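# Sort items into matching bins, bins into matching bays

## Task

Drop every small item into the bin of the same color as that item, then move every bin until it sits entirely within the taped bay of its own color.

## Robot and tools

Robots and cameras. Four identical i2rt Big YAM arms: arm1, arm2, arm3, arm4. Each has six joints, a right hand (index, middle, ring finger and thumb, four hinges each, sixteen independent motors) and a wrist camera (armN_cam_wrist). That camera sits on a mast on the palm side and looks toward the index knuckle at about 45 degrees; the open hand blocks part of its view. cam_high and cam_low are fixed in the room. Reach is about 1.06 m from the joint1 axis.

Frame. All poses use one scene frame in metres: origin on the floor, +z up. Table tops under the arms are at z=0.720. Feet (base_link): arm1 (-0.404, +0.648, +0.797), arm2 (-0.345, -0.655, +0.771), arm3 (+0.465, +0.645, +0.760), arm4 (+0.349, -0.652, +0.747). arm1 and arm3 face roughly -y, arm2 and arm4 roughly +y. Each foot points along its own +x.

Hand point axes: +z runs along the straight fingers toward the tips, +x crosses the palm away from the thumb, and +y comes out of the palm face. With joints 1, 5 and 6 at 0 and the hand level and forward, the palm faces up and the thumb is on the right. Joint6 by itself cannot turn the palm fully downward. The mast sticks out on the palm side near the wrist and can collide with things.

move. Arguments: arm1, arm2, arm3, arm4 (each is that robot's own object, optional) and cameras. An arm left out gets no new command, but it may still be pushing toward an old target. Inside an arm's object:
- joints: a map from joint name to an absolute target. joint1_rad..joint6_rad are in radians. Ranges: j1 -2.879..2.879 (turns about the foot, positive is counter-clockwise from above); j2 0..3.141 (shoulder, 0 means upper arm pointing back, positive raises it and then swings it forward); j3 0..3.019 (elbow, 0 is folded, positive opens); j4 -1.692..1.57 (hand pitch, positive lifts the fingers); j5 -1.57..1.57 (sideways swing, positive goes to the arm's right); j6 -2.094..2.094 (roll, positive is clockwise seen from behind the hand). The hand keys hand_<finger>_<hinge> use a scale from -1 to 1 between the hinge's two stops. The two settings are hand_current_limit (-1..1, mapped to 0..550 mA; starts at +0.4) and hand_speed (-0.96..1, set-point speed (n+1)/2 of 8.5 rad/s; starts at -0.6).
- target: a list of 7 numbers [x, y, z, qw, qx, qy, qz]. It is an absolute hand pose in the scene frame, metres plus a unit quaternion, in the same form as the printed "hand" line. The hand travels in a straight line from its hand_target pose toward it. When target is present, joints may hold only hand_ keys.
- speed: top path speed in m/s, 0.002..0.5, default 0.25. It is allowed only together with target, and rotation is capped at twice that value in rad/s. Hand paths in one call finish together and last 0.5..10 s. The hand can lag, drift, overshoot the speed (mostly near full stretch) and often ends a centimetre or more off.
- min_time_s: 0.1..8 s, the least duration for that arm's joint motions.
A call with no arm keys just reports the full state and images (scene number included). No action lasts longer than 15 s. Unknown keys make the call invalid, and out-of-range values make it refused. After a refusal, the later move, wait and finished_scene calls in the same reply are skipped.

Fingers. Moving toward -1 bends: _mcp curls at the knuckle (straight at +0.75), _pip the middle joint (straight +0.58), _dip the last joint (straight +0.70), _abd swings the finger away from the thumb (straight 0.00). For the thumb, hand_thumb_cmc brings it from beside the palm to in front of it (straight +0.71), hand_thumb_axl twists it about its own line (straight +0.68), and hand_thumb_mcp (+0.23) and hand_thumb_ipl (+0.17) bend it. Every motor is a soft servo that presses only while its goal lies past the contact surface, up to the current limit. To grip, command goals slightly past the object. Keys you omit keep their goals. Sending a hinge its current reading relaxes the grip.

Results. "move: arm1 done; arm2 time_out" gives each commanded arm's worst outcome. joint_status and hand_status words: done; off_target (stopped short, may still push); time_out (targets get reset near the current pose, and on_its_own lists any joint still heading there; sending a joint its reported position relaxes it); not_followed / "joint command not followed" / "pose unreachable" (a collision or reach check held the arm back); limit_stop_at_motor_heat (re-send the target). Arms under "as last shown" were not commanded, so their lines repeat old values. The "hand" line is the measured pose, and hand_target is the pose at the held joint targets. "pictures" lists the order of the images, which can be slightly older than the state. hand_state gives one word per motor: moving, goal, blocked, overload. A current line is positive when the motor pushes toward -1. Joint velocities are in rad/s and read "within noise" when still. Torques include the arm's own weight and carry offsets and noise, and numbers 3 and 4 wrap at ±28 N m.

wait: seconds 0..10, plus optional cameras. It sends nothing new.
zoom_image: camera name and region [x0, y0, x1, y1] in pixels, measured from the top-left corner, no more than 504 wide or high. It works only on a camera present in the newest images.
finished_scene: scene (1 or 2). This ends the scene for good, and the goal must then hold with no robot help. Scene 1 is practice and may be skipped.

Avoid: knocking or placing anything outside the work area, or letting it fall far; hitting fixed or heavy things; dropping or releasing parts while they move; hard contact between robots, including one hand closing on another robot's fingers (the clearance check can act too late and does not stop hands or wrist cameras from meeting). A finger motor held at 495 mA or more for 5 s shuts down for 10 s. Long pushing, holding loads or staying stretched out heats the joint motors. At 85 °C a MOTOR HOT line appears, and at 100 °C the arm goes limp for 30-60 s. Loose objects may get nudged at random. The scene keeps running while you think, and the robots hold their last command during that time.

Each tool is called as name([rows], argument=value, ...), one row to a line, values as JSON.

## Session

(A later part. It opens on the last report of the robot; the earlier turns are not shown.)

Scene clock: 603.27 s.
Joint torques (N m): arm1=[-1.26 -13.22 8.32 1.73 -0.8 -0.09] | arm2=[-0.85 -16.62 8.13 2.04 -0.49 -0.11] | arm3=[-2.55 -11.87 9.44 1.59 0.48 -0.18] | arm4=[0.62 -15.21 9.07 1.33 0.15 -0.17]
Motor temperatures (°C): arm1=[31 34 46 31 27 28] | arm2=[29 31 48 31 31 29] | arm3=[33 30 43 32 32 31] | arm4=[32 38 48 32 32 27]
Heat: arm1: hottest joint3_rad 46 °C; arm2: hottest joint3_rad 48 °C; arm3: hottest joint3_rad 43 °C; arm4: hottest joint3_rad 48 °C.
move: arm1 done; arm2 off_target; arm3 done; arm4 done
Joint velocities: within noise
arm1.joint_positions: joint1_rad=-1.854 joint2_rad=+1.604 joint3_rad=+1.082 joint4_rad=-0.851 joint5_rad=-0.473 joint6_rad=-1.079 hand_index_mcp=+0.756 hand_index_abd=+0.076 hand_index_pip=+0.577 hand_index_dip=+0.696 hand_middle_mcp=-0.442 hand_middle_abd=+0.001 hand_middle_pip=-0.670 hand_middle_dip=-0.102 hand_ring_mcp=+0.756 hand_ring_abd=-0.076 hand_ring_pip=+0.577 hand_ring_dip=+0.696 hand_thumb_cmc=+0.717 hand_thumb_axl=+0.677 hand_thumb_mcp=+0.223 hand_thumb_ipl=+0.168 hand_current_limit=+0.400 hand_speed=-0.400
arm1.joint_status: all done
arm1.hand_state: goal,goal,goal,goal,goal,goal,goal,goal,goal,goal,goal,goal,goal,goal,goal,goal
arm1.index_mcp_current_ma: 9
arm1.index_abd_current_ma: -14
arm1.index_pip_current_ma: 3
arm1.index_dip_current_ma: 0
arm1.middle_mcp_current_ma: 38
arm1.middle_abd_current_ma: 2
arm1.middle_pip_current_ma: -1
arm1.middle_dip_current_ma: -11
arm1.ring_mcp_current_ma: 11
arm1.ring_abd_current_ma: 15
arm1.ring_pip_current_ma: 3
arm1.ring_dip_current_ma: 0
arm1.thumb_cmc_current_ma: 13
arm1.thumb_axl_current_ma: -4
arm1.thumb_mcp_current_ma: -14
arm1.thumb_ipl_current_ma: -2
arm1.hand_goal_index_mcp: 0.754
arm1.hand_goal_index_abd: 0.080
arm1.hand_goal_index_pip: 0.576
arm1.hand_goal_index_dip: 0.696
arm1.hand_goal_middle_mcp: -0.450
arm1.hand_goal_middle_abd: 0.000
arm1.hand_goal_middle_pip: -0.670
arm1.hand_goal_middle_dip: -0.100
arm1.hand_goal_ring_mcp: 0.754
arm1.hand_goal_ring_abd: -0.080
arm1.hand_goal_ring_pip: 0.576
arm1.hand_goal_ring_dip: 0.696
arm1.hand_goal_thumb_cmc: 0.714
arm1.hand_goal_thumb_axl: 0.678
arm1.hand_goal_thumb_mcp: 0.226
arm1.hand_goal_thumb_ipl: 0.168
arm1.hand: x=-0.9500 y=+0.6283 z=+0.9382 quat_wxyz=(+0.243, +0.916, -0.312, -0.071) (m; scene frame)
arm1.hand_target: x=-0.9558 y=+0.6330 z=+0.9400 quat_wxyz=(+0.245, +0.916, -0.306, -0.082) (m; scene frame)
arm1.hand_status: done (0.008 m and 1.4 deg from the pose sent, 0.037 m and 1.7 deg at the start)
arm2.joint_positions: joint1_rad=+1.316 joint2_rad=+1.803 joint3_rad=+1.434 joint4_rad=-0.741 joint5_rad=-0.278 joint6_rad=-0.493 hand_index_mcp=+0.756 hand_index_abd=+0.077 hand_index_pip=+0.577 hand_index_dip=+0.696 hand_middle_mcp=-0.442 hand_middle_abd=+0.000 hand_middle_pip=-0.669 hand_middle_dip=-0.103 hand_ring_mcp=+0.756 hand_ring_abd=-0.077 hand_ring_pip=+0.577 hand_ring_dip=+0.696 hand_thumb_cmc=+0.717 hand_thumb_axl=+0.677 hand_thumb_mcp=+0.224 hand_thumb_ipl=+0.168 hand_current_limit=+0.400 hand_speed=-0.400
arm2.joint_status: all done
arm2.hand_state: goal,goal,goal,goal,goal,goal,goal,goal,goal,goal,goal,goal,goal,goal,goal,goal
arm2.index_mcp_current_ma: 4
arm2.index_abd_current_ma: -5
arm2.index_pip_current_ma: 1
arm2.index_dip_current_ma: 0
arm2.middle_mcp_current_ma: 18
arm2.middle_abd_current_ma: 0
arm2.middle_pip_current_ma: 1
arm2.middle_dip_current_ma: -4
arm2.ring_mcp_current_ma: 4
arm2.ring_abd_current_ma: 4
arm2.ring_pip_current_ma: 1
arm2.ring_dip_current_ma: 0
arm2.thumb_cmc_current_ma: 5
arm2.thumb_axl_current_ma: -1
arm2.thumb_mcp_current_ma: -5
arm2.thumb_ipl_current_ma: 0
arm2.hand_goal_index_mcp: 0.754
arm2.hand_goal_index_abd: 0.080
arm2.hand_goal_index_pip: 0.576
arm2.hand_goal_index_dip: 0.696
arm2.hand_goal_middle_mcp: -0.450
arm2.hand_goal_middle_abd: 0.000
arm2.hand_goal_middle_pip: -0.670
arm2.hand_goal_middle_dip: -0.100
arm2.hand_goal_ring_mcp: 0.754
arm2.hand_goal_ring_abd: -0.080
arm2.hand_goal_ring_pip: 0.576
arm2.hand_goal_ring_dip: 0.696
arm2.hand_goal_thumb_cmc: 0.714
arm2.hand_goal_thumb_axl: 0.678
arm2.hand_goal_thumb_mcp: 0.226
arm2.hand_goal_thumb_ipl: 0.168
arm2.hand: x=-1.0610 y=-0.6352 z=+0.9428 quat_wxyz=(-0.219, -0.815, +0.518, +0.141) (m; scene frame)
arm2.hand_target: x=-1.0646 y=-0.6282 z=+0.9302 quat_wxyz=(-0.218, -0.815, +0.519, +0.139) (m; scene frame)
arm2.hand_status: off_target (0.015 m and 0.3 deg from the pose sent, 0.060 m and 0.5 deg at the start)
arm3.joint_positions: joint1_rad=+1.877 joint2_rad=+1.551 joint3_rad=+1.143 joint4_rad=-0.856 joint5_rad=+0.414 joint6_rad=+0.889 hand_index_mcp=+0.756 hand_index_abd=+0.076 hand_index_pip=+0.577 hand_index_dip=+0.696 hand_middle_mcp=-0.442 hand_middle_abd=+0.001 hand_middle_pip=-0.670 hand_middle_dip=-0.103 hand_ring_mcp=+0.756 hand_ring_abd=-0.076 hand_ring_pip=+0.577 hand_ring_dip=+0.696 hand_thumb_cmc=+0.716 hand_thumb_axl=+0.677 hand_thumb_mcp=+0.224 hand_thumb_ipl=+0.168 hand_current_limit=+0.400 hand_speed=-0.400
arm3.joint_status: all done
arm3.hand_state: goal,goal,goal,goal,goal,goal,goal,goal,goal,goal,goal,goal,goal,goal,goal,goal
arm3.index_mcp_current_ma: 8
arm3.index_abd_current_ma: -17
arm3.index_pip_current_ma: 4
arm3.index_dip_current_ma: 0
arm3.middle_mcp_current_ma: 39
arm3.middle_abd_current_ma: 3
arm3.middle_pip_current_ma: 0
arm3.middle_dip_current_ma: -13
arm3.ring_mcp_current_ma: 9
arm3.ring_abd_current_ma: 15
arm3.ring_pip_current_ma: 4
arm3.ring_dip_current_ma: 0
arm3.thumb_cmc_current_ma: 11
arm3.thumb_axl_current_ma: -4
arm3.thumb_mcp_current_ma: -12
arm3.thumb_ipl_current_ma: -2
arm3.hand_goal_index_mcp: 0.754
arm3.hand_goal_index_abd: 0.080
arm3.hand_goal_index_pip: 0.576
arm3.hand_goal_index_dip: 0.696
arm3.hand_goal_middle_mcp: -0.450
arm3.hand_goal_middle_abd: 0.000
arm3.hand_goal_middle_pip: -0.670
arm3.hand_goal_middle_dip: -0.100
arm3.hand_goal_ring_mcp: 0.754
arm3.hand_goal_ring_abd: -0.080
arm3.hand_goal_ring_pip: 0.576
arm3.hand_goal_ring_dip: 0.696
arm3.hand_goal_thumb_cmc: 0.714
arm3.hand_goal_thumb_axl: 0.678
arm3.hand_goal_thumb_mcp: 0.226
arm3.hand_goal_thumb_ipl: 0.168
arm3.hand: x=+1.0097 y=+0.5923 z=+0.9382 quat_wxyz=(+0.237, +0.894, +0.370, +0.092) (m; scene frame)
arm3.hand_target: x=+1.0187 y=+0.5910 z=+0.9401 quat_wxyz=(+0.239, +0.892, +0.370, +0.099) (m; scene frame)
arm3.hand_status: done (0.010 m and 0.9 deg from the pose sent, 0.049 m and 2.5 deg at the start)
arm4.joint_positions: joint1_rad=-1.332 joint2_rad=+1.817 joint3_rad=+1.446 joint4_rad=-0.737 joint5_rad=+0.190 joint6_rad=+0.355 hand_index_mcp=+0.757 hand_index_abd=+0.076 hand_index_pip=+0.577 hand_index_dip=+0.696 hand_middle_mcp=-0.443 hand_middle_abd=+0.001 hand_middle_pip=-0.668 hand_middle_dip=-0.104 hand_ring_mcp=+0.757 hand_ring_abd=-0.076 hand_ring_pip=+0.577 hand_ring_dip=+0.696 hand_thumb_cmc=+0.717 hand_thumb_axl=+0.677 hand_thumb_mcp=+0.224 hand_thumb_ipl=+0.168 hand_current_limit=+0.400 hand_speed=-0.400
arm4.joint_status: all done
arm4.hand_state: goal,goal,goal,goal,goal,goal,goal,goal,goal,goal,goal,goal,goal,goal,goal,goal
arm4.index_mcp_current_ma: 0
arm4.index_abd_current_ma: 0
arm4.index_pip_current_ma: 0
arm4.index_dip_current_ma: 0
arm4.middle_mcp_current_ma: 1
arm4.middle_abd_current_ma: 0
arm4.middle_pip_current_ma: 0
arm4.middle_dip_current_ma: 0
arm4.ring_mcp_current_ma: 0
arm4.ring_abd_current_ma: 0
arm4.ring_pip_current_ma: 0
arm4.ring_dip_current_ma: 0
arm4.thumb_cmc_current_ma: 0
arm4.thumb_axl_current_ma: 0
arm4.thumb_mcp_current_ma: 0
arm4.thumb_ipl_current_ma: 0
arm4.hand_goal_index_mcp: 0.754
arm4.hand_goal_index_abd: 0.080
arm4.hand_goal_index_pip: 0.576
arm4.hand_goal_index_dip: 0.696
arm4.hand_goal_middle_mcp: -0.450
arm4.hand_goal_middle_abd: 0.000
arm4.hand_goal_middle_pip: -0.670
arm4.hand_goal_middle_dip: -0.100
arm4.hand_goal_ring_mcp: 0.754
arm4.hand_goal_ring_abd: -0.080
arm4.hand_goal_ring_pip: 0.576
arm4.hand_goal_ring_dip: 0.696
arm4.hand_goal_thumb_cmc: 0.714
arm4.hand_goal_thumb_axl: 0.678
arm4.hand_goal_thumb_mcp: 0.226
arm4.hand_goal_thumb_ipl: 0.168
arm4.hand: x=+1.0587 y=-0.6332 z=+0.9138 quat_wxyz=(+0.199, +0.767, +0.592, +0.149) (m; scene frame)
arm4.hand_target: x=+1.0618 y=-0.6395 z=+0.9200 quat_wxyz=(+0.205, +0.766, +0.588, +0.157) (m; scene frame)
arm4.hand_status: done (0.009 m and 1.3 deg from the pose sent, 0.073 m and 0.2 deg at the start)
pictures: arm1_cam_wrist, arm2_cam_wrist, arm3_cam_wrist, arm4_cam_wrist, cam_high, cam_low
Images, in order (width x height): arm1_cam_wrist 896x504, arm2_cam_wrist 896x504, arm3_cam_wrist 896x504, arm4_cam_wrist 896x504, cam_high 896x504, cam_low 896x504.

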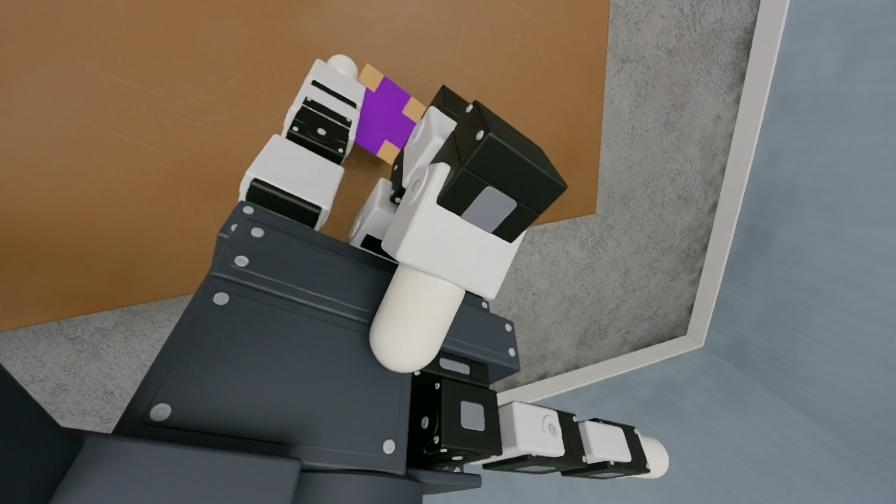

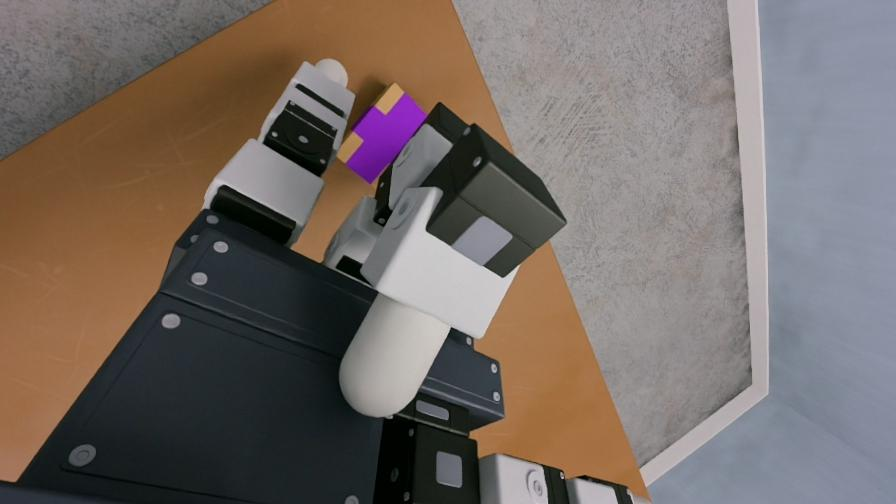

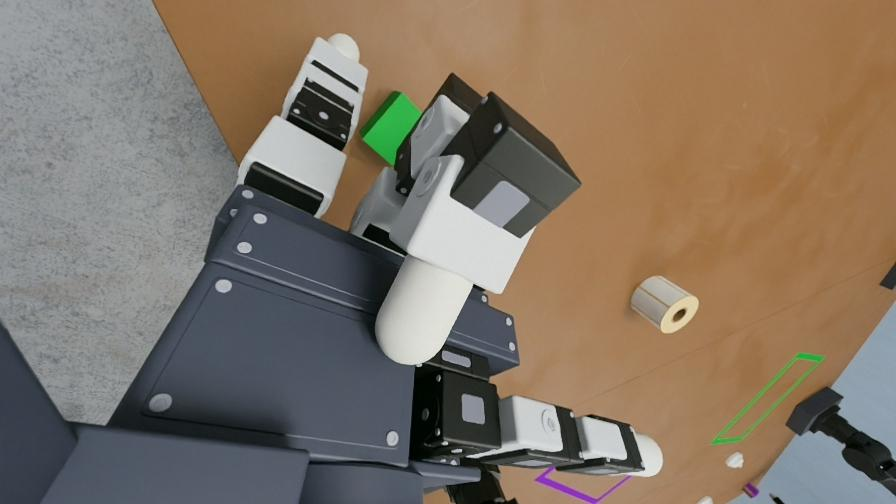

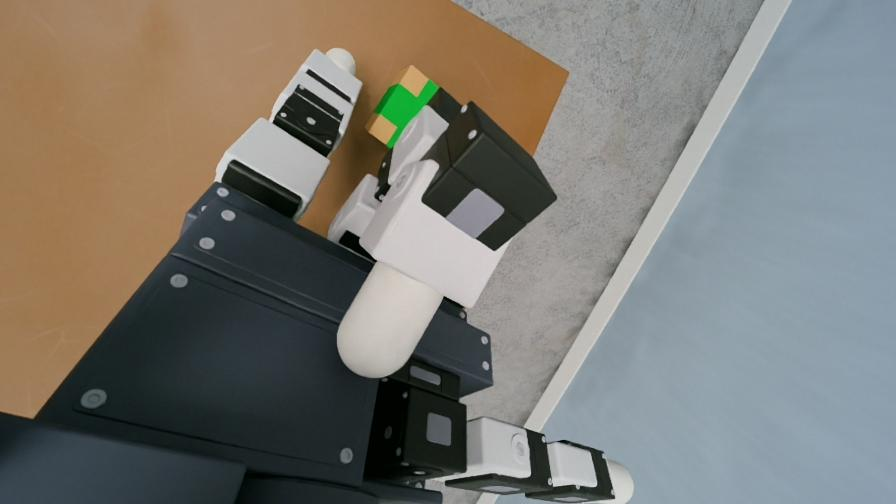

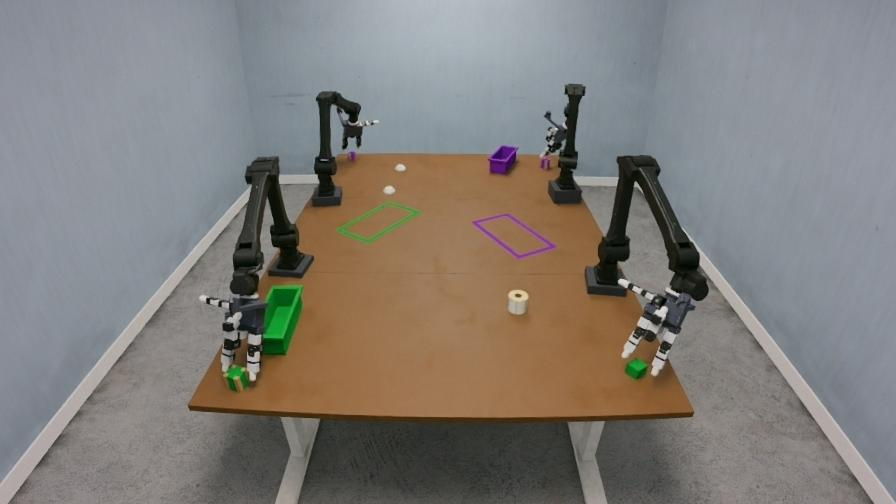

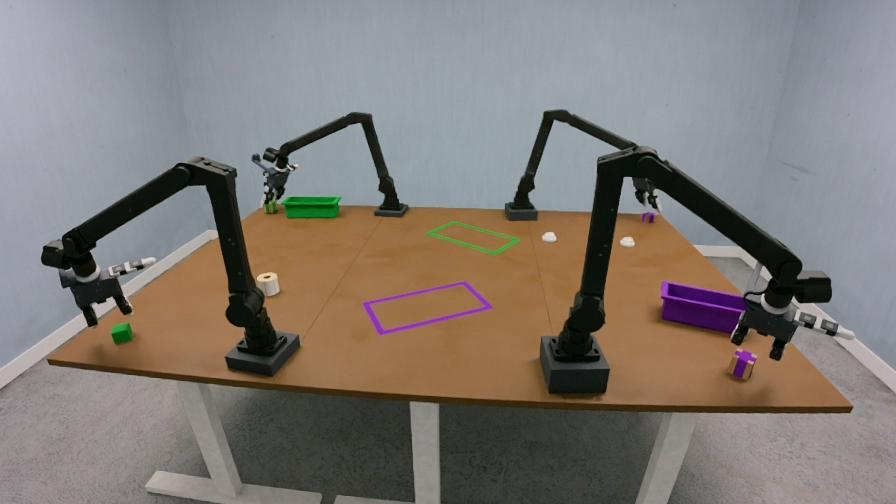

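move(arm1={"target": [-0.946, 0.629, 0.894, 0.2454, 0.916, -0.306, -0.0821]}, arm2={"target": [-1.057, -0.625, 0.886, 0.218, 0.8145, -0.519, -0.139]}, arm3={"target": [1.010, 0.592, 0.896, 0.239, 0.892, 0.370, 0.099]}, arm4={"target": [1.069, -0.641, 0.898, 0.205, 0.766, 0.588, 0.1576]}, cameras=["all"])

zoom_image(camera="cam_high", region=[180, 280, 320, 420])

zoom_image(camera="cam_high", region=[580, 280, 720, 420])

zoom_image(camera="cam_low", region=[680, 250, 830, 400])

zoom_image(camera="cam_low", region=[600, 150, 700, 240])

Scene clock: 679.20 s.
Joint torques (N m): arm1=[-0.79 -12.22 7.31 1.98 -0.46 -0.03] | arm2=[-1.14 -16.62 7.62 1.89 -0.52 -0.11] | arm3=[-2.67 -11.63 8.58 1.51 0.55 -0.12] | arm4=[0.44 -14.33 8.47 1.33 0.14 -0.18]
Motor temperatures (°C): arm1=[31 35 44 31 28 28] | arm2=[29 33 44 31 31 29] | arm3=[33 31 41 31 32 31] | arm4=[32 38 48 32 32 27]
Heat: arm1: hottest joint3_rad 44 °C; arm2: hottest joint3_rad 44 °C; arm3: hottest joint3_rad 41 °C; arm4: hottest joint3_rad 48 °C.
move: arm1 done; arm2 off_target; arm3 done; arm4 off_target
Joint velocities: within noise
arm1.joint_positions: joint1_rad=-1.855 joint2_rad=+1.637 joint3_rad=+1.001 joint4_rad=-0.723 joint5_rad=-0.482 joint6_rad=-1.079 hand_index_mcp=+0.757 hand_index_abd=+0.077 hand_index_pip=+0.577 hand_index_dip=+0.696 hand_middle_mcp=-0.442 hand_middle_abd=+0.001 hand_middle_pip=-0.670 hand_middle_dip=-0.102 hand_ring_mcp=+0.744 hand_ring_abd=-0.085 hand_ring_pip=+0.574 hand_ring_dip=+0.699 hand_thumb_cmc=+0.717 hand_thumb_axl=+0.677 hand_thumb_mcp=+0.223 hand_thumb_ipl=+0.168 hand_current_limit=+0.400 hand_speed=-0.400
arm1.joint_status: not commanded
arm1.hand_state: goal,goal,goal,goal,goal,goal,goal,goal,goal,goal,goal,goal,goal,goal,goal,goal
arm1.index_mcp_current_ma: 13
arm1.index_abd_current_ma: -13
arm1.index_pip_current_ma: 3
arm1.index_dip_current_ma: 0
arm1.middle_mcp_current_ma: 38
arm1.middle_abd_current_ma: 2
arm1.middle_pip_current_ma: -1
arm1.middle_dip_current_ma: -11
arm1.ring_mcp_current_ma: -49
arm1.ring_abd_current_ma: -20
arm1.ring_pip_current_ma: -10
arm1.ring_dip_current_ma: 14
arm1.thumb_cmc_current_ma: 14
arm1.thumb_axl_current_ma: -4
arm1.thumb_mcp_current_ma: -17
arm1.thumb_ipl_current_ma: -2
arm1.hand_goal_index_mcp: 0.754
arm1.hand_goal_index_abd: 0.080
arm1.hand_goal_index_pip: 0.576
arm1.hand_goal_index_dip: 0.696
arm1.hand_goal_middle_mcp: -0.450
arm1.hand_goal_middle_abd: 0.000
arm1.hand_goal_middle_pip: -0.670
arm1.hand_goal_middle_dip: -0.100
arm1.hand_goal_ring_mcp: 0.754
arm1.hand_goal_ring_abd: -0.080
arm1.hand_goal_ring_pip: 0.576
arm1.hand_goal_ring_dip: 0.696
arm1.hand_goal_thumb_cmc: 0.714
arm1.hand_goal_thumb_axl: 0.678
arm1.hand_goal_thumb_mcp: 0.226
arm1.hand_goal_thumb_ipl: 0.168
arm1.hand: x=-0.9420 y=+0.6260 z=+0.9014 quat_wxyz=(+0.249, +0.915, -0.309, -0.077) (m; scene frame)
arm1.hand_target: x=-0.9457 y=+0.6290 z=+0.8940 quat_wxyz=(+0.245, +0.916, -0.306, -0.082) (m; scene frame)
arm1.hand_status: done (0.009 m and 0.8 deg from the pose sent, 0.044 m and 1.4 deg at the start)
arm2.joint_positions: joint1_rad=+1.309 joint2_rad=+1.833 joint3_rad=+1.356 joint4_rad=-0.631 joint5_rad=-0.281 joint6_rad=-0.499 hand_index_mcp=+0.756 hand_index_abd=+0.077 hand_index_pip=+0.577 hand_index_dip=+0.696 hand_middle_mcp=-0.442 hand_middle_abd=+0.000 hand_middle_pip=-0.669 hand_middle_dip=-0.103 hand_ring_mcp=+0.756 hand_ring_abd=-0.077 hand_ring_pip=+0.577 hand_ring_dip=+0.696 hand_thumb_cmc=+0.717 hand_thumb_axl=+0.677 hand_thumb_mcp=+0.224 hand_thumb_ipl=+0.168 hand_current_limit=+0.400 hand_speed=-0.400
arm2.joint_status: not commanded
arm2.hand_state: goal,goal,goal,goal,goal,goal,goal,goal,goal,goal,goal,goal,goal,goal,goal,goal
arm2.index_mcp_current_ma: 4
arm2.index_abd_current_ma: -5
arm2.index_pip_current_ma: 1
arm2.index_dip_current_ma: 0
arm2.middle_mcp_current_ma: 18
arm2.middle_abd_current_ma: 0
arm2.middle_pip_current_ma: 1
arm2.middle_dip_current_ma: -4
arm2.ring_mcp_current_ma: 4
arm2.ring_abd_current_ma: 4
arm2.ring_pip_current_ma: 1
arm2.ring_dip_current_ma: 0
arm2.thumb_cmc_current_ma: 5
arm2.thumb_axl_current_ma: -1
arm2.thumb_mcp_current_ma: -5
arm2.thumb_ipl_current_ma: 0
arm2.hand_goal_index_mcp: 0.754
arm2.hand_goal_index_abd: 0.080
arm2.hand_goal_index_pip: 0.576
arm2.hand_goal_index_dip: 0.696
arm2.hand_goal_middle_mcp: -0.450
arm2.hand_goal_middle_abd: 0.000
arm2.hand_goal_middle_pip: -0.670
arm2.hand_goal_middle_dip: -0.100
arm2.hand_goal_ring_mcp: 0.754
arm2.hand_goal_ring_abd: -0.080
arm2.hand_goal_ring_pip: 0.576
arm2.hand_goal_ring_dip: 0.696
arm2.hand_goal_thumb_cmc: 0.714
arm2.hand_goal_thumb_axl: 0.678
arm2.hand_goal_thumb_mcp: 0.226
arm2.hand_goal_thumb_ipl: 0.168
arm2.hand: x=-1.0547 y=-0.6319 z=+0.9011 quat_wxyz=(-0.220, -0.814, +0.518, +0.143) (m; scene frame)
arm2.hand_target: x=-1.0565 y=-0.6250 z=+0.8862 quat_wxyz=(-0.218, -0.815, +0.519, +0.139) (m; scene frame)
arm2.hand_status: off_target (0.017 m and 0.5 deg from the pose sent, 0.058 m and 0.3 deg at the start)
arm3.joint_positions: joint1_rad=+1.877 joint2_rad=+1.586 joint3_rad=+1.061 joint4_rad=-0.736 joint5_rad=+0.414 joint6_rad=+0.888 hand_index_mcp=+0.756 hand_index_abd=+0.076 hand_index_pip=+0.577 hand_index_dip=+0.696 hand_middle_mcp=-0.442 hand_middle_abd=+0.001 hand_middle_pip=-0.670 hand_middle_dip=-0.103 hand_ring_mcp=+0.756 hand_ring_abd=-0.076 hand_ring_pip=+0.577 hand_ring_dip=+0.696 hand_thumb_cmc=+0.716 hand_thumb_axl=+0.677 hand_thumb_mcp=+0.224 hand_thumb_ipl=+0.168 hand_current_limit=+0.400 hand_speed=-0.400
arm3.joint_status: not commanded
arm3.hand_state: goal,goal,goal,goal,goal,goal,goal,goal,goal,goal,goal,goal,goal,goal,goal,goal
arm3.index_mcp_current_ma: 8
arm3.index_abd_current_ma: -17
arm3.index_pip_current_ma: 4
arm3.index_dip_current_ma: 0
arm3.middle_mcp_current_ma: 39
arm3.middle_abd_current_ma: 3
arm3.middle_pip_current_ma: 0
arm3.middle_dip_current_ma: -13
arm3.ring_mcp_current_ma: 9
arm3.ring_abd_current_ma: 15
arm3.ring_pip_current_ma: 4
arm3.ring_dip_current_ma: 0
arm3.thumb_cmc_current_ma: 11
arm3.thumb_axl_current_ma: -4
arm3.thumb_mcp_current_ma: -12
arm3.thumb_ipl_current_ma: -2
arm3.hand_goal_index_mcp: 0.754
arm3.hand_goal_index_abd: 0.080
arm3.hand_goal_index_pip: 0.576
arm3.hand_goal_index_dip: 0.696
arm3.hand_goal_middle_mcp: -0.450
arm3.hand_goal_middle_abd: 0.000
arm3.hand_goal_middle_pip: -0.670
arm3.hand_goal_middle_dip: -0.100
arm3.hand_goal_ring_mcp: 0.754
arm3.hand_goal_ring_abd: -0.080
arm3.hand_goal_ring_pip: 0.576
arm3.hand_goal_ring_dip: 0.696
arm3.hand_goal_thumb_cmc: 0.714
arm3.hand_goal_thumb_axl: 0.678
arm3.hand_goal_thumb_mcp: 0.226
arm3.hand_goal_thumb_ipl: 0.168
arm3.hand: x=+1.0034 y=+0.5910 z=+0.8963 quat_wxyz=(+0.237, +0.894, +0.370, +0.093) (m; scene frame)
arm3.hand_target: x=+1.0099 y=+0.5921 z=+0.8960 quat_wxyz=(+0.239, +0.892, +0.370, +0.099) (m; scene frame)
arm3.hand_status: done (0.007 m and 0.8 deg from the pose sent, 0.042 m and 0.9 deg at the start)
arm4.joint_positions: joint1_rad=-1.335 joint2_rad=+1.837 joint3_rad=+1.446 joint4_rad=-0.690 joint5_rad=+0.188 joint6_rad=+0.350 hand_index_mcp=+0.755 hand_index_abd=+0.077 hand_index_pip=+0.577 hand_index_dip=+0.698 hand_middle_mcp=-0.443 hand_middle_abd=+0.001 hand_middle_pip=-0.668 hand_middle_dip=-0.104 hand_ring_mcp=+0.757 hand_ring_abd=-0.076 hand_ring_pip=+0.577 hand_ring_dip=+0.696 hand_thumb_cmc=+0.717 hand_thumb_axl=+0.677 hand_thumb_mcp=+0.224 hand_thumb_ipl=+0.168 hand_current_limit=+0.400 hand_speed=-0.400
arm4.joint_status: not commanded
arm4.hand_state: goal,goal,goal,goal,goal,goal,goal,goal,goal,goal,goal,goal,goal,goal,goal,goal
arm4.index_mcp_current_ma: 0
arm4.index_abd_current_ma: 0
arm4.index_pip_current_ma: 0
arm4.index_dip_current_ma: 0
arm4.middle_mcp_current_ma: 1
arm4.middle_abd_current_ma: 0
arm4.middle_pip_current_ma: 0
arm4.middle_dip_current_ma: 0
arm4.ring_mcp_current_ma: 0
arm4.ring_abd_current_ma: 0
arm4.ring_pip_current_ma: 0
arm4.ring_dip_current_ma: 0
arm4.thumb_cmc_current_ma: 0
arm4.thumb_axl_current_ma: 0
arm4.thumb_mcp_current_ma: 0
arm4.thumb_ipl_current_ma: 0
arm4.hand_goal_index_mcp: 0.754
arm4.hand_goal_index_abd: 0.080
arm4.hand_goal_index_pip: 0.576
arm4.hand_goal_index_dip: 0.696
arm4.hand_goal_middle_mcp: -0.450
arm4.hand_goal_middle_abd: 0.000
arm4.hand_goal_middle_pip: -0.670
arm4.hand_goal_middle_dip: -0.100
arm4.hand_goal_ring_mcp: 0.754
arm4.hand_goal_ring_abd: -0.080
arm4.hand_goal_ring_pip: 0.576
arm4.hand_goal_ring_dip: 0.696
arm4.hand_goal_thumb_cmc: 0.714
arm4.hand_goal_thumb_axl: 0.678
arm4.hand_goal_thumb_mcp: 0.226
arm4.hand_goal_thumb_ipl: 0.168
arm4.hand: x=+1.0678 y=-0.6340 z=+0.9076 quat_wxyz=(+0.205, +0.765, +0.589, +0.159) (m; scene frame)
arm4.hand_target: x=+1.0687 y=-0.6410 z=+0.8981 quat_wxyz=(+0.205, +0.766, +0.588, +0.158) (m; scene frame)
arm4.hand_status: off_target (0.012 m and 0.3 deg from the pose sent, 0.020 m and 1.3 deg at the start)
pictures: arm1_cam_wrist, arm2_cam_wrist, arm3_cam_wrist, arm4_cam_wrist, cam_high, cam_low
Images, in order (width x height): arm1_cam_wrist 896x504, arm2_cam_wrist 896x504, arm3_cam_wrist 896x504, arm4_cam_wrist 896x504, cam_high 896x504, cam_low 896x504.

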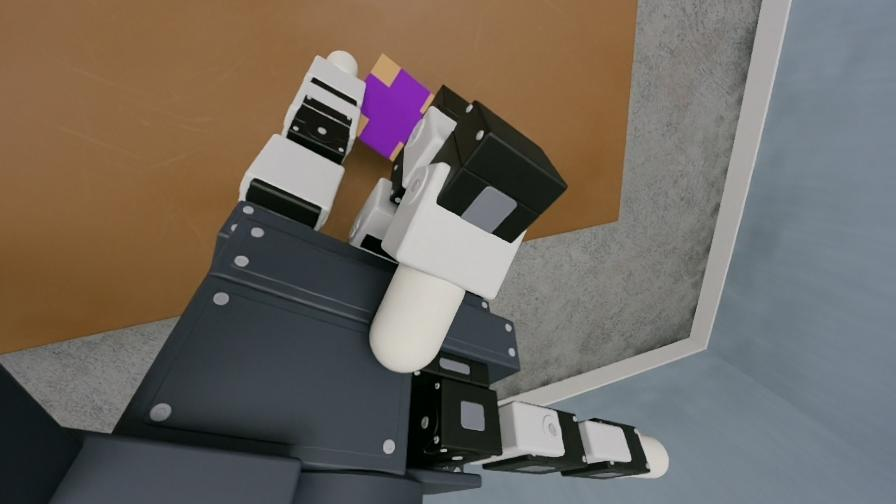

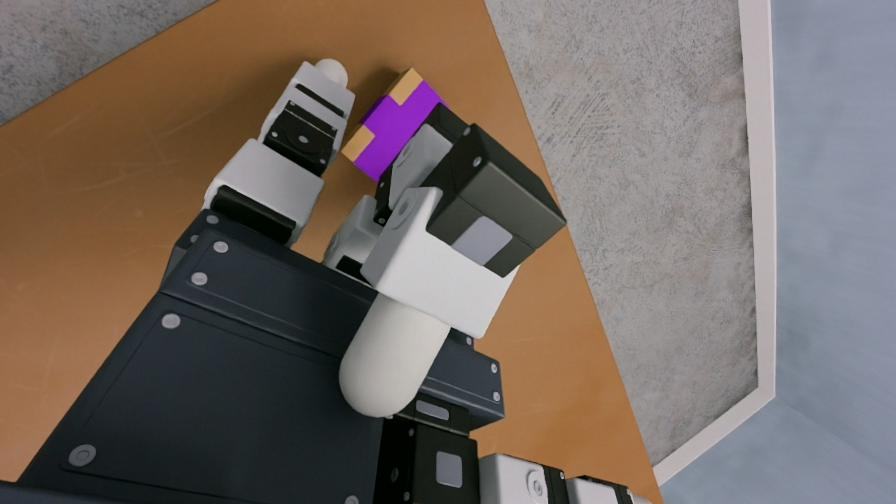

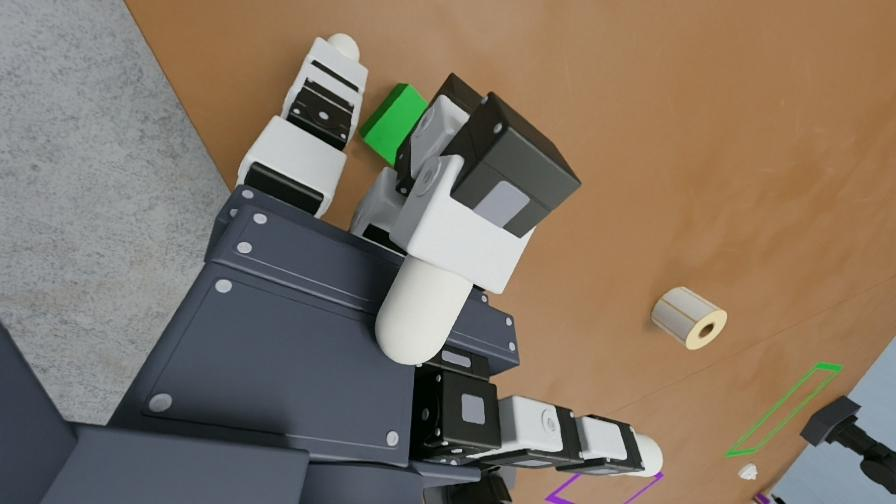

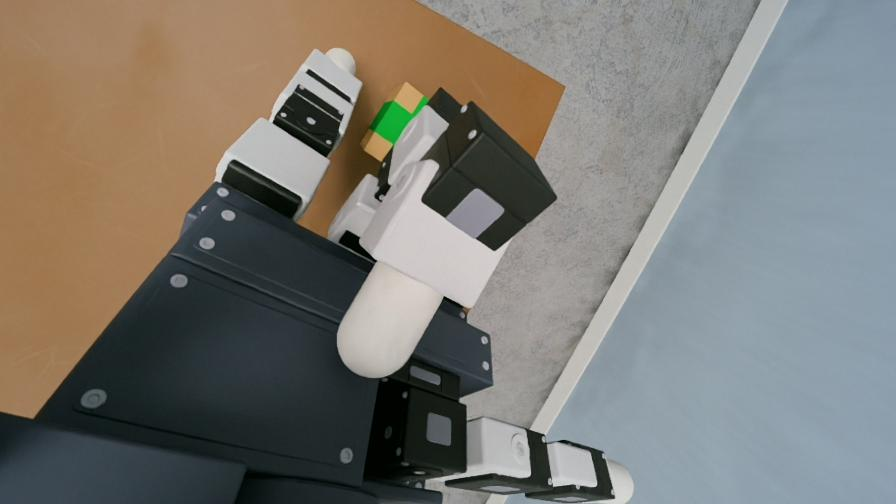

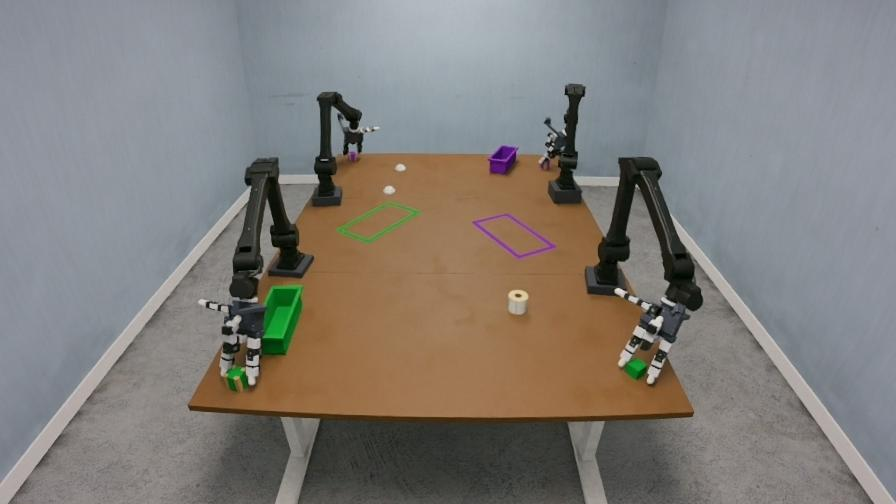

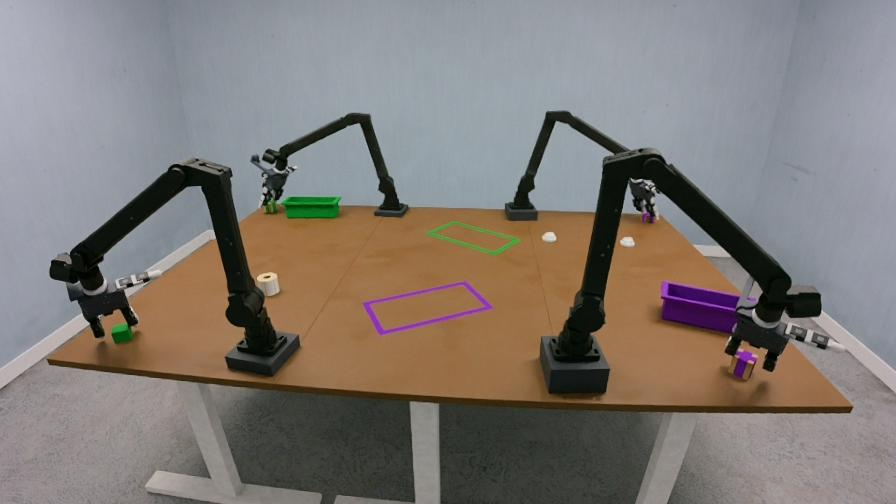

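Scaled by 3.600 from the camera's 896x504 image, which has a finer 1280x720 frame.

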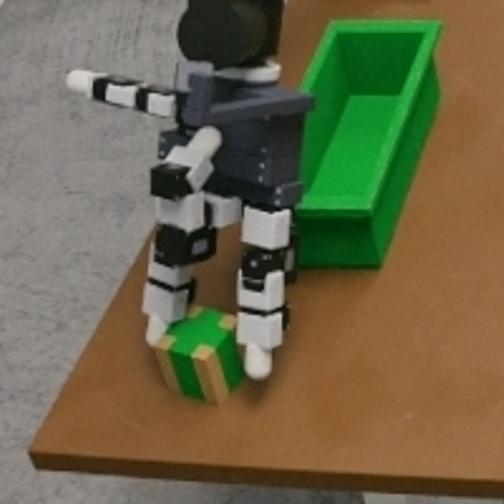

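Scaled by 3.600 from the camera's 896x504 image, which has a finer 1280x720 frame.

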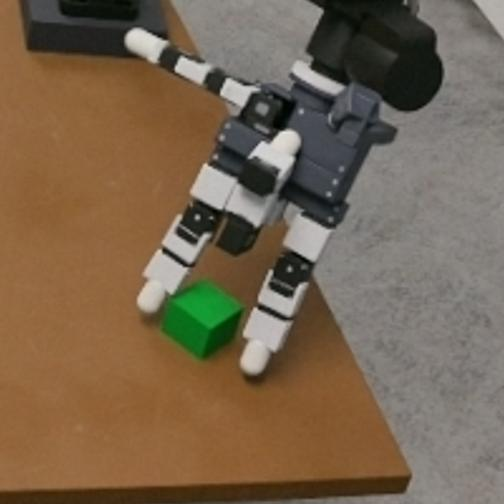

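Scaled by 3.360 from the camera's 896x504 image, which has a finer 1280x720 frame.

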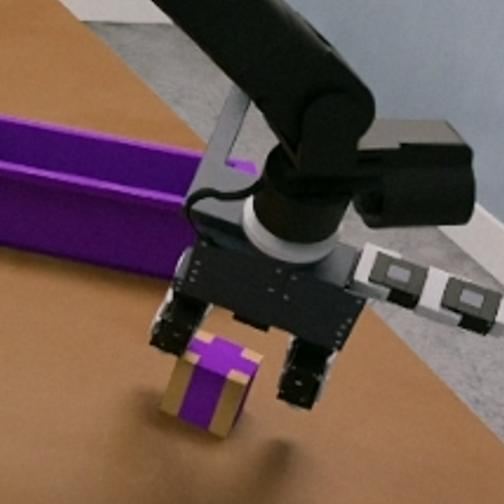

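Scaled by 5.040 from the camera's 896x504 image, which has a finer 1280x720 frame.

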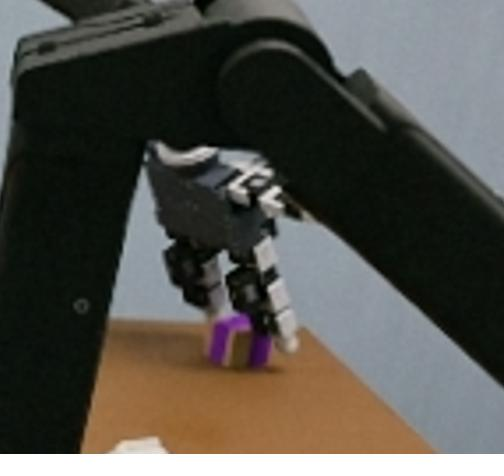

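move(arm1={"joints": {"hand_index_abd": -0.3, "hand_ring_abd": 0.3}}, arm2={"joints": {"hand_index_abd": -0.3, "hand_ring_abd": 0.3}}, arm3={"joints": {"hand_index_abd": -0.3, "hand_ring_abd": 0.3}}, arm4={"joints": {"hand_index_abd": -0.3, "hand_ring_abd": 0.3}}, cameras=["all"])

Scene clock: 689.03 s.
Joint torques (N m): arm1=[-0.73 -12.28 7.39 1.76 -0.53 -0.04] | arm2=[-1.38 -16.26 7.71 1.87 -0.45 -0.11] | arm3=[-2.73 -11.99 8.54 1.58 0.53 -0.13] | arm4=[0.56 -14.39 8.43 1.33 0.19 -0.17]
Motor temperatures (°C): arm1=[31 35 43 31 28 28] | arm2=[29 33 44 31 31 29] | arm3=[33 31 41 31 32 31] | arm4=[32 40 48 32 32 27]
Heat: arm1: hottest joint3_rad 43 °C; arm2: hottest joint3_rad 44 °C; arm3: hottest joint3_rad 41 °C; arm4: hottest joint3_rad 48 °C.
move: arm1 off_target; arm2 off_target; arm3 off_target; arm4 off_target
Joint velocities: within noise
arm1.joint_positions: joint1_rad=-1.855 joint2_rad=+1.637 joint3_rad=+1.000 joint4_rad=-0.718 joint5_rad=-0.480 joint6_rad=-1.079 hand_index_mcp=+0.760 hand_index_abd=-0.098 hand_index_pip=+0.578 hand_index_dip=+0.696 hand_middle_mcp=-0.442 hand_middle_abd=+0.001 hand_middle_pip=-0.670 hand_middle_dip=-0.102 hand_ring_mcp=+0.745 hand_ring_abd=+0.084 hand_ring_pip=+0.571 hand_ring_dip=+0.696 hand_thumb_cmc=+0.717 hand_thumb_axl=+0.677 hand_thumb_mcp=+0.223 hand_thumb_ipl=+0.168 hand_current_limit=+0.400 hand_speed=-0.400
arm1.joint_status: hand_index_abd off_target (ended at -0.098, target -0.300); hand_ring_abd off_target (ended at +0.084, target +0.300)
arm1.hand_state: goal,blocked,goal,goal,goal,goal,goal,goal,goal,blocked,goal,goal,goal,goal,goal,goal
arm1.index_mcp_current_ma: 30
arm1.index_abd_current_ma: 385
arm1.index_pip_current_ma: 10
arm1.index_dip_current_ma: 1
arm1.middle_mcp_current_ma: 38
arm1.middle_abd_current_ma: 2
arm1.middle_pip_current_ma: -1
arm1.middle_dip_current_ma: -11
arm1.ring_mcp_current_ma: -43
arm1.ring_abd_current_ma: -385
arm1.ring_pip_current_ma: -21
arm1.ring_dip_current_ma: 2
arm1.thumb_cmc_current_ma: 14
arm1.thumb_axl_current_ma: -4
arm1.thumb_mcp_current_ma: -17
arm1.thumb_ipl_current_ma: -2
arm1.hand_goal_index_mcp: 0.754
arm1.hand_goal_index_abd: -0.300
arm1.hand_goal_index_pip: 0.576
arm1.hand_goal_index_dip: 0.696
arm1.hand_goal_middle_mcp: -0.450
arm1.hand_goal_middle_abd: 0.000
arm1.hand_goal_middle_pip: -0.670
arm1.hand_goal_middle_dip: -0.100
arm1.hand_goal_ring_mcp: 0.754
arm1.hand_goal_ring_abd: 0.300
arm1.hand_goal_ring_pip: 0.576
arm1.hand_goal_ring_dip: 0.696
arm1.hand_goal_thumb_cmc: 0.714
arm1.hand_goal_thumb_axl: 0.678
arm1.hand_goal_thumb_mcp: 0.226
arm1.hand_goal_thumb_ipl: 0.168
arm1.hand: x=-0.9426 y=+0.6265 z=+0.9011 quat_wxyz=(+0.248, +0.915, -0.309, -0.079) (m; scene frame)
arm1.hand_target: x=-0.9458 y=+0.6290 z=+0.8941 quat_wxyz=(+0.245, +0.916, -0.306, -0.082) (m; scene frame)
arm1.hand_status: not commanded
arm2.joint_positions: joint1_rad=+1.309 joint2_rad=+1.833 joint3_rad=+1.356 joint4_rad=-0.630 joint5_rad=-0.282 joint6_rad=-0.499 hand_index_mcp=+0.757 hand_index_abd=-0.143 hand_index_pip=+0.577 hand_index_dip=+0.696 hand_middle_mcp=-0.442 hand_middle_abd=+0.000 hand_middle_pip=-0.669 hand_middle_dip=-0.103 hand_ring_mcp=+0.759 hand_ring_abd=+0.146 hand_ring_pip=+0.577 hand_ring_dip=+0.696 hand_thumb_cmc=+0.717 hand_thumb_axl=+0.677 hand_thumb_mcp=+0.224 hand_thumb_ipl=+0.168 hand_current_limit=+0.400 hand_speed=-0.400
arm2.joint_status: hand_index_abd off_target (ended at -0.143, target -0.300); hand_ring_abd off_target (ended at +0.146, target +0.300)
arm2.hand_state: goal,blocked,goal,goal,goal,goal,goal,goal,goal,blocked,goal,goal,goal,goal,goal,goal
arm2.index_mcp_current_ma: 5
arm2.index_abd_current_ma: 385
arm2.index_pip_current_ma: 1
arm2.index_dip_current_ma: 0
arm2.middle_mcp_current_ma: 18
arm2.middle_abd_current_ma: 0
arm2.middle_pip_current_ma: 1
arm2.middle_dip_current_ma: -4
arm2.ring_mcp_current_ma: 9
arm2.ring_abd_current_ma: -385
arm2.ring_pip_current_ma: 1
arm2.ring_dip_current_ma: 0
arm2.thumb_cmc_current_ma: 5
arm2.thumb_axl_current_ma: -1
arm2.thumb_mcp_current_ma: -5
arm2.thumb_ipl_current_ma: 0
arm2.hand_goal_index_mcp: 0.754
arm2.hand_goal_index_abd: -0.300
arm2.hand_goal_index_pip: 0.576
arm2.hand_goal_index_dip: 0.696
arm2.hand_goal_middle_mcp: -0.450
arm2.hand_goal_middle_abd: 0.000
arm2.hand_goal_middle_pip: -0.670
arm2.hand_goal_middle_dip: -0.100
arm2.hand_goal_ring_mcp: 0.754
arm2.hand_goal_ring_abd: 0.300
arm2.hand_goal_ring_pip: 0.576
arm2.hand_goal_ring_dip: 0.696
arm2.hand_goal_thumb_cmc: 0.714
arm2.hand_goal_thumb_axl: 0.678
arm2.hand_goal_thumb_mcp: 0.226
arm2.hand_goal_thumb_ipl: 0.168
arm2.hand: x=-1.0548 y=-0.6321 z=+0.9013 quat_wxyz=(-0.221, -0.814, +0.517, +0.143) (m; scene frame)
arm2.hand_target: x=-1.0565 y=-0.6252 z=+0.8862 quat_wxyz=(-0.218, -0.815, +0.519, +0.139) (m; scene frame)
arm2.hand_status: not commanded
arm3.joint_positions: joint1_rad=+1.877 joint2_rad=+1.586 joint3_rad=+1.061 joint4_rad=-0.735 joint5_rad=+0.414 joint6_rad=+0.888 hand_index_mcp=+0.752 hand_index_abd=-0.112 hand_index_pip=+0.576 hand_index_dip=+0.696 hand_middle_mcp=-0.442 hand_middle_abd=+0.001 hand_middle_pip=-0.670 hand_middle_dip=-0.103 hand_ring_mcp=+0.763 hand_ring_abd=+0.126 hand_ring_pip=+0.580 hand_ring_dip=+0.696 hand_thumb_cmc=+0.716 hand_thumb_axl=+0.677 hand_thumb_mcp=+0.224 hand_thumb_ipl=+0.168 hand_current_limit=+0.400 hand_speed=-0.400
arm3.joint_status: hand_index_abd off_target (ended at -0.112, target -0.300); hand_ring_abd off_target (ended at +0.126, target +0.300)
arm3.hand_state: goal,blocked,goal,goal,goal,goal,goal,goal,goal,blocked,goal,goal,goal,goal,goal,goal
arm3.index_mcp_current_ma: -9
arm3.index_abd_current_ma: 385
arm3.index_pip_current_ma: 0
arm3.index_dip_current_ma: 0
arm3.middle_mcp_current_ma: 39
arm3.middle_abd_current_ma: 3
arm3.middle_pip_current_ma: 0
arm3.middle_dip_current_ma: -13
arm3.ring_mcp_current_ma: 48
arm3.ring_abd_current_ma: -385
arm3.ring_pip_current_ma: 18
arm3.ring_dip_current_ma: 2
arm3.thumb_cmc_current_ma: 11
arm3.thumb_axl_current_ma: -4
arm3.thumb_mcp_current_ma: -12
arm3.thumb_ipl_current_ma: -2
arm3.hand_goal_index_mcp: 0.754
arm3.hand_goal_index_abd: -0.300
arm3.hand_goal_index_pip: 0.576
arm3.hand_goal_index_dip: 0.696
arm3.hand_goal_middle_mcp: -0.450
arm3.hand_goal_middle_abd: 0.000
arm3.hand_goal_middle_pip: -0.670
arm3.hand_goal_middle_dip: -0.100
arm3.hand_goal_ring_mcp: 0.754
arm3.hand_goal_ring_abd: 0.300
arm3.hand_goal_ring_pip: 0.576
arm3.hand_goal_ring_dip: 0.696
arm3.hand_goal_thumb_cmc: 0.714
arm3.hand_goal_thumb_axl: 0.678
arm3.hand_goal_thumb_mcp: 0.226
arm3.hand_goal_thumb_ipl: 0.168
arm3.hand: x=+1.0037 y=+0.5911 z=+0.8965 quat_wxyz=(+0.237, +0.893, +0.370, +0.094) (m; scene frame)
arm3.hand_target: x=+1.0099 y=+0.5920 z=+0.8960 quat_wxyz=(+0.239, +0.892, +0.370, +0.099) (m; scene frame)
arm3.hand_status: not commanded
arm4.joint_positions: joint1_rad=-1.336 joint2_rad=+1.838 joint3_rad=+1.446 joint4_rad=-0.690 joint5_rad=+0.187 joint6_rad=+0.350 hand_index_mcp=+0.757 hand_index_abd=-0.100 hand_index_pip=+0.577 hand_index_dip=+0.698 hand_middle_mcp=-0.443 hand_middle_abd=+0.001 hand_middle_pip=-0.668 hand_middle_dip=-0.104 hand_ring_mcp=+0.756 hand_ring_abd=+0.098 hand_ring_pip=+0.577 hand_ring_dip=+0.696 hand_thumb_cmc=+0.717 hand_thumb_axl=+0.677 hand_thumb_mcp=+0.224 hand_thumb_ipl=+0.168 hand_current_limit=+0.400 hand_speed=-0.400
arm4.joint_status: hand_index_abd off_target (ended at -0.100, target -0.300); hand_ring_abd off_target (ended at +0.098, target +0.300)
arm4.hand_state: goal,blocked,goal,goal,goal,goal,goal,goal,goal,blocked,goal,goal,goal,goal,goal,goal
arm4.index_mcp_current_ma: 0
arm4.index_abd_current_ma: 385
arm4.index_pip_current_ma: 0
arm4.index_dip_current_ma: 0
arm4.middle_mcp_current_ma: 1
arm4.middle_abd_current_ma: 0
arm4.middle_pip_current_ma: 0
arm4.middle_dip_current_ma: 0
arm4.ring_mcp_current_ma: 0
arm4.ring_abd_current_ma: -385
arm4.ring_pip_current_ma: 0
arm4.ring_dip_current_ma: 0
arm4.thumb_cmc_current_ma: 0
arm4.thumb_axl_current_ma: 0
arm4.thumb_mcp_current_ma: 0
arm4.thumb_ipl_current_ma: 0
arm4.hand_goal_index_mcp: 0.754
arm4.hand_goal_index_abd: -0.300
arm4.hand_goal_index_pip: 0.576
arm4.hand_goal_index_dip: 0.696
arm4.hand_goal_middle_mcp: -0.450
arm4.hand_goal_middle_abd: 0.000
arm4.hand_goal_middle_pip: -0.670
arm4.hand_goal_middle_dip: -0.100
arm4.hand_goal_ring_mcp: 0.754
arm4.hand_goal_ring_abd: 0.300
arm4.hand_goal_ring_pip: 0.576
arm4.hand_goal_ring_dip: 0.696
arm4.hand_goal_thumb_cmc: 0.714
arm4.hand_goal_thumb_axl: 0.678
arm4.hand_goal_thumb_mcp: 0.226
arm4.hand_goal_thumb_ipl: 0.168
arm4.hand: x=+1.0678 y=-0.6344 z=+0.9068 quat_wxyz=(+0.205, +0.765, +0.589, +0.159) (m; scene frame)
arm4.hand_target: x=+1.0687 y=-0.6411 z=+0.8980 quat_wxyz=(+0.205, +0.766, +0.588, +0.157) (m; scene frame)
arm4.hand_status: not commanded
pictures: arm1_cam_wrist, arm2_cam_wrist, arm3_cam_wrist, arm4_cam_wrist, cam_high, cam_low
Images, in order (width x height): arm1_cam_wrist 896x504, arm2_cam_wrist 896x504, arm3_cam_wrist 896x504, arm4_cam_wrist 896x504, cam_high 896x504, cam_low 896x504.

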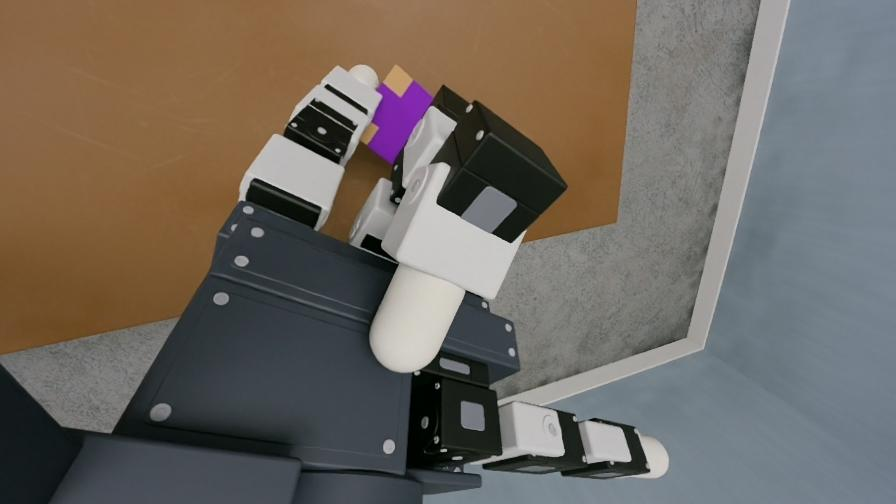

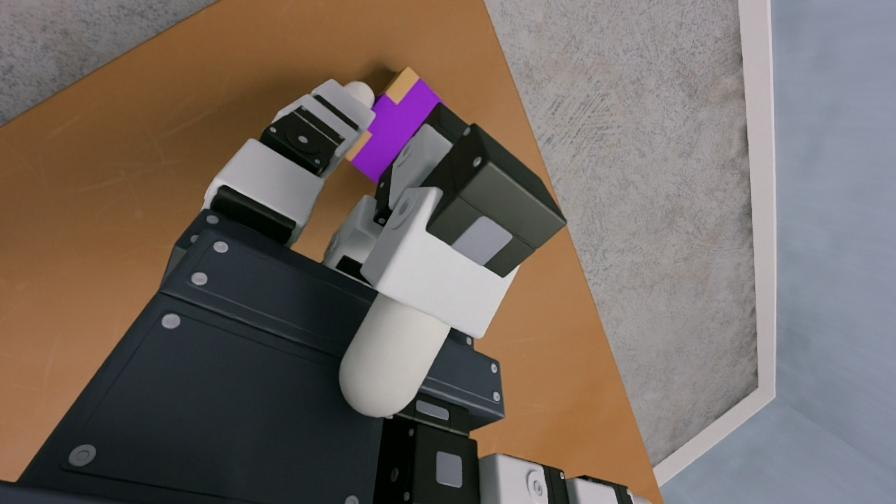

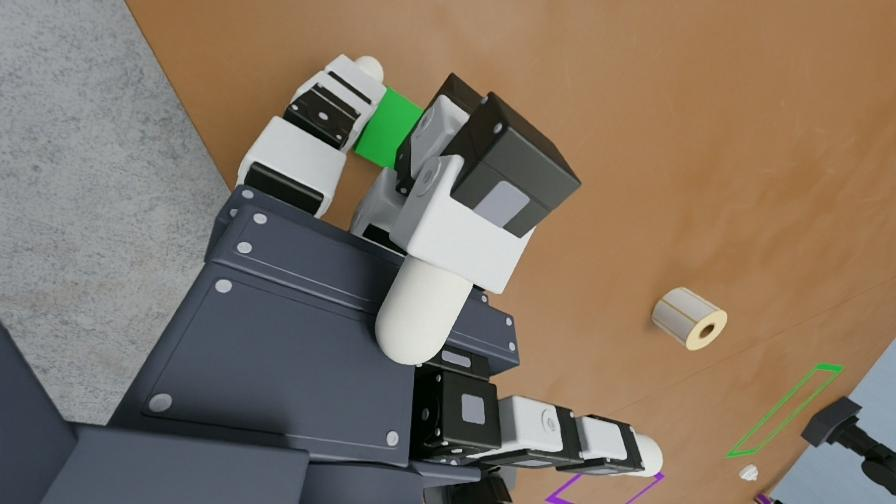

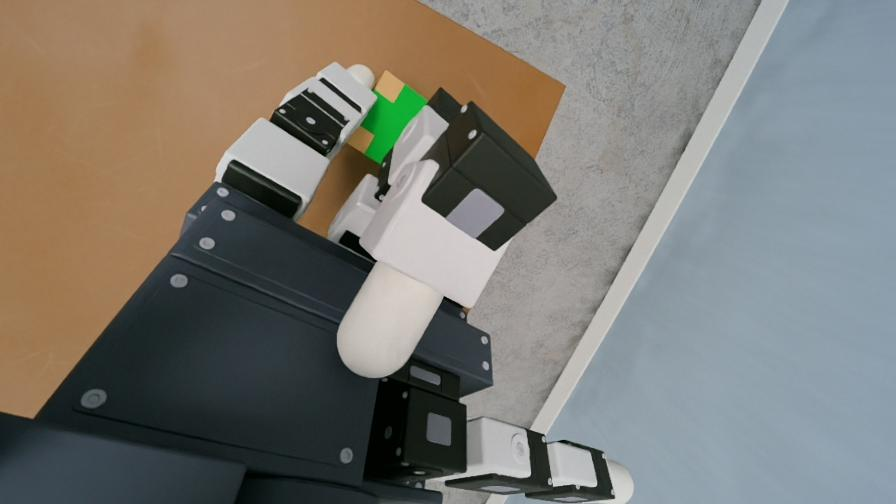

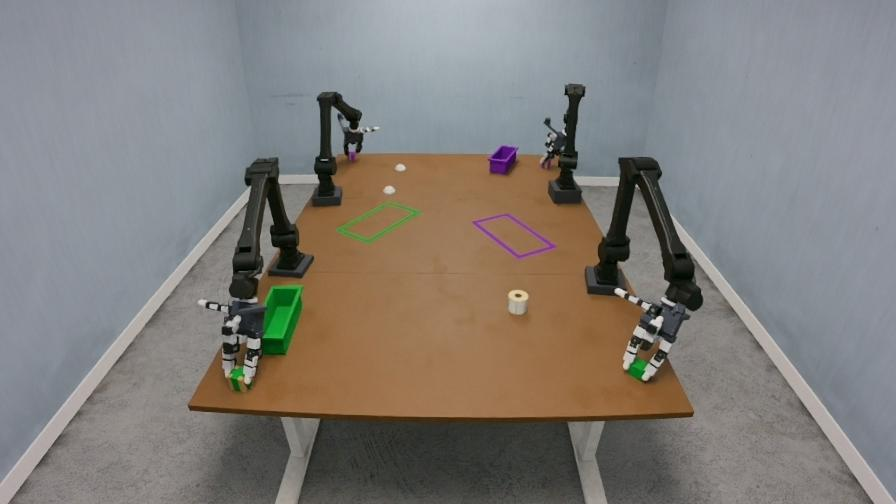

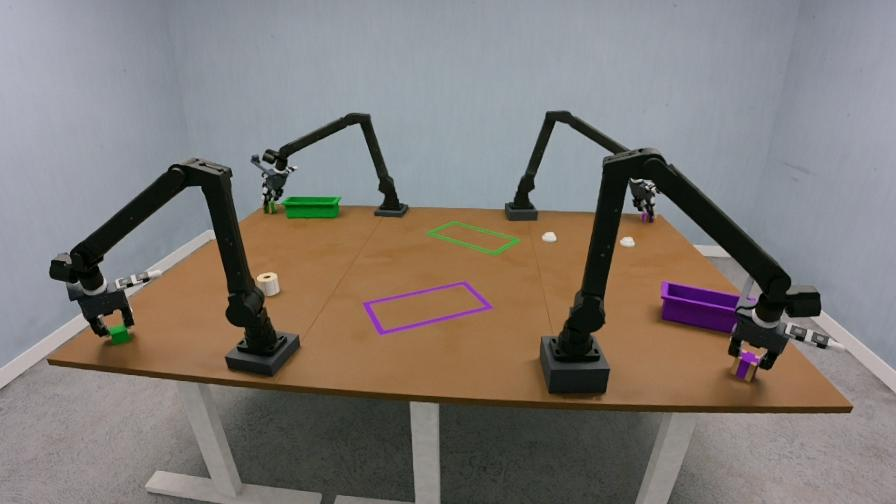

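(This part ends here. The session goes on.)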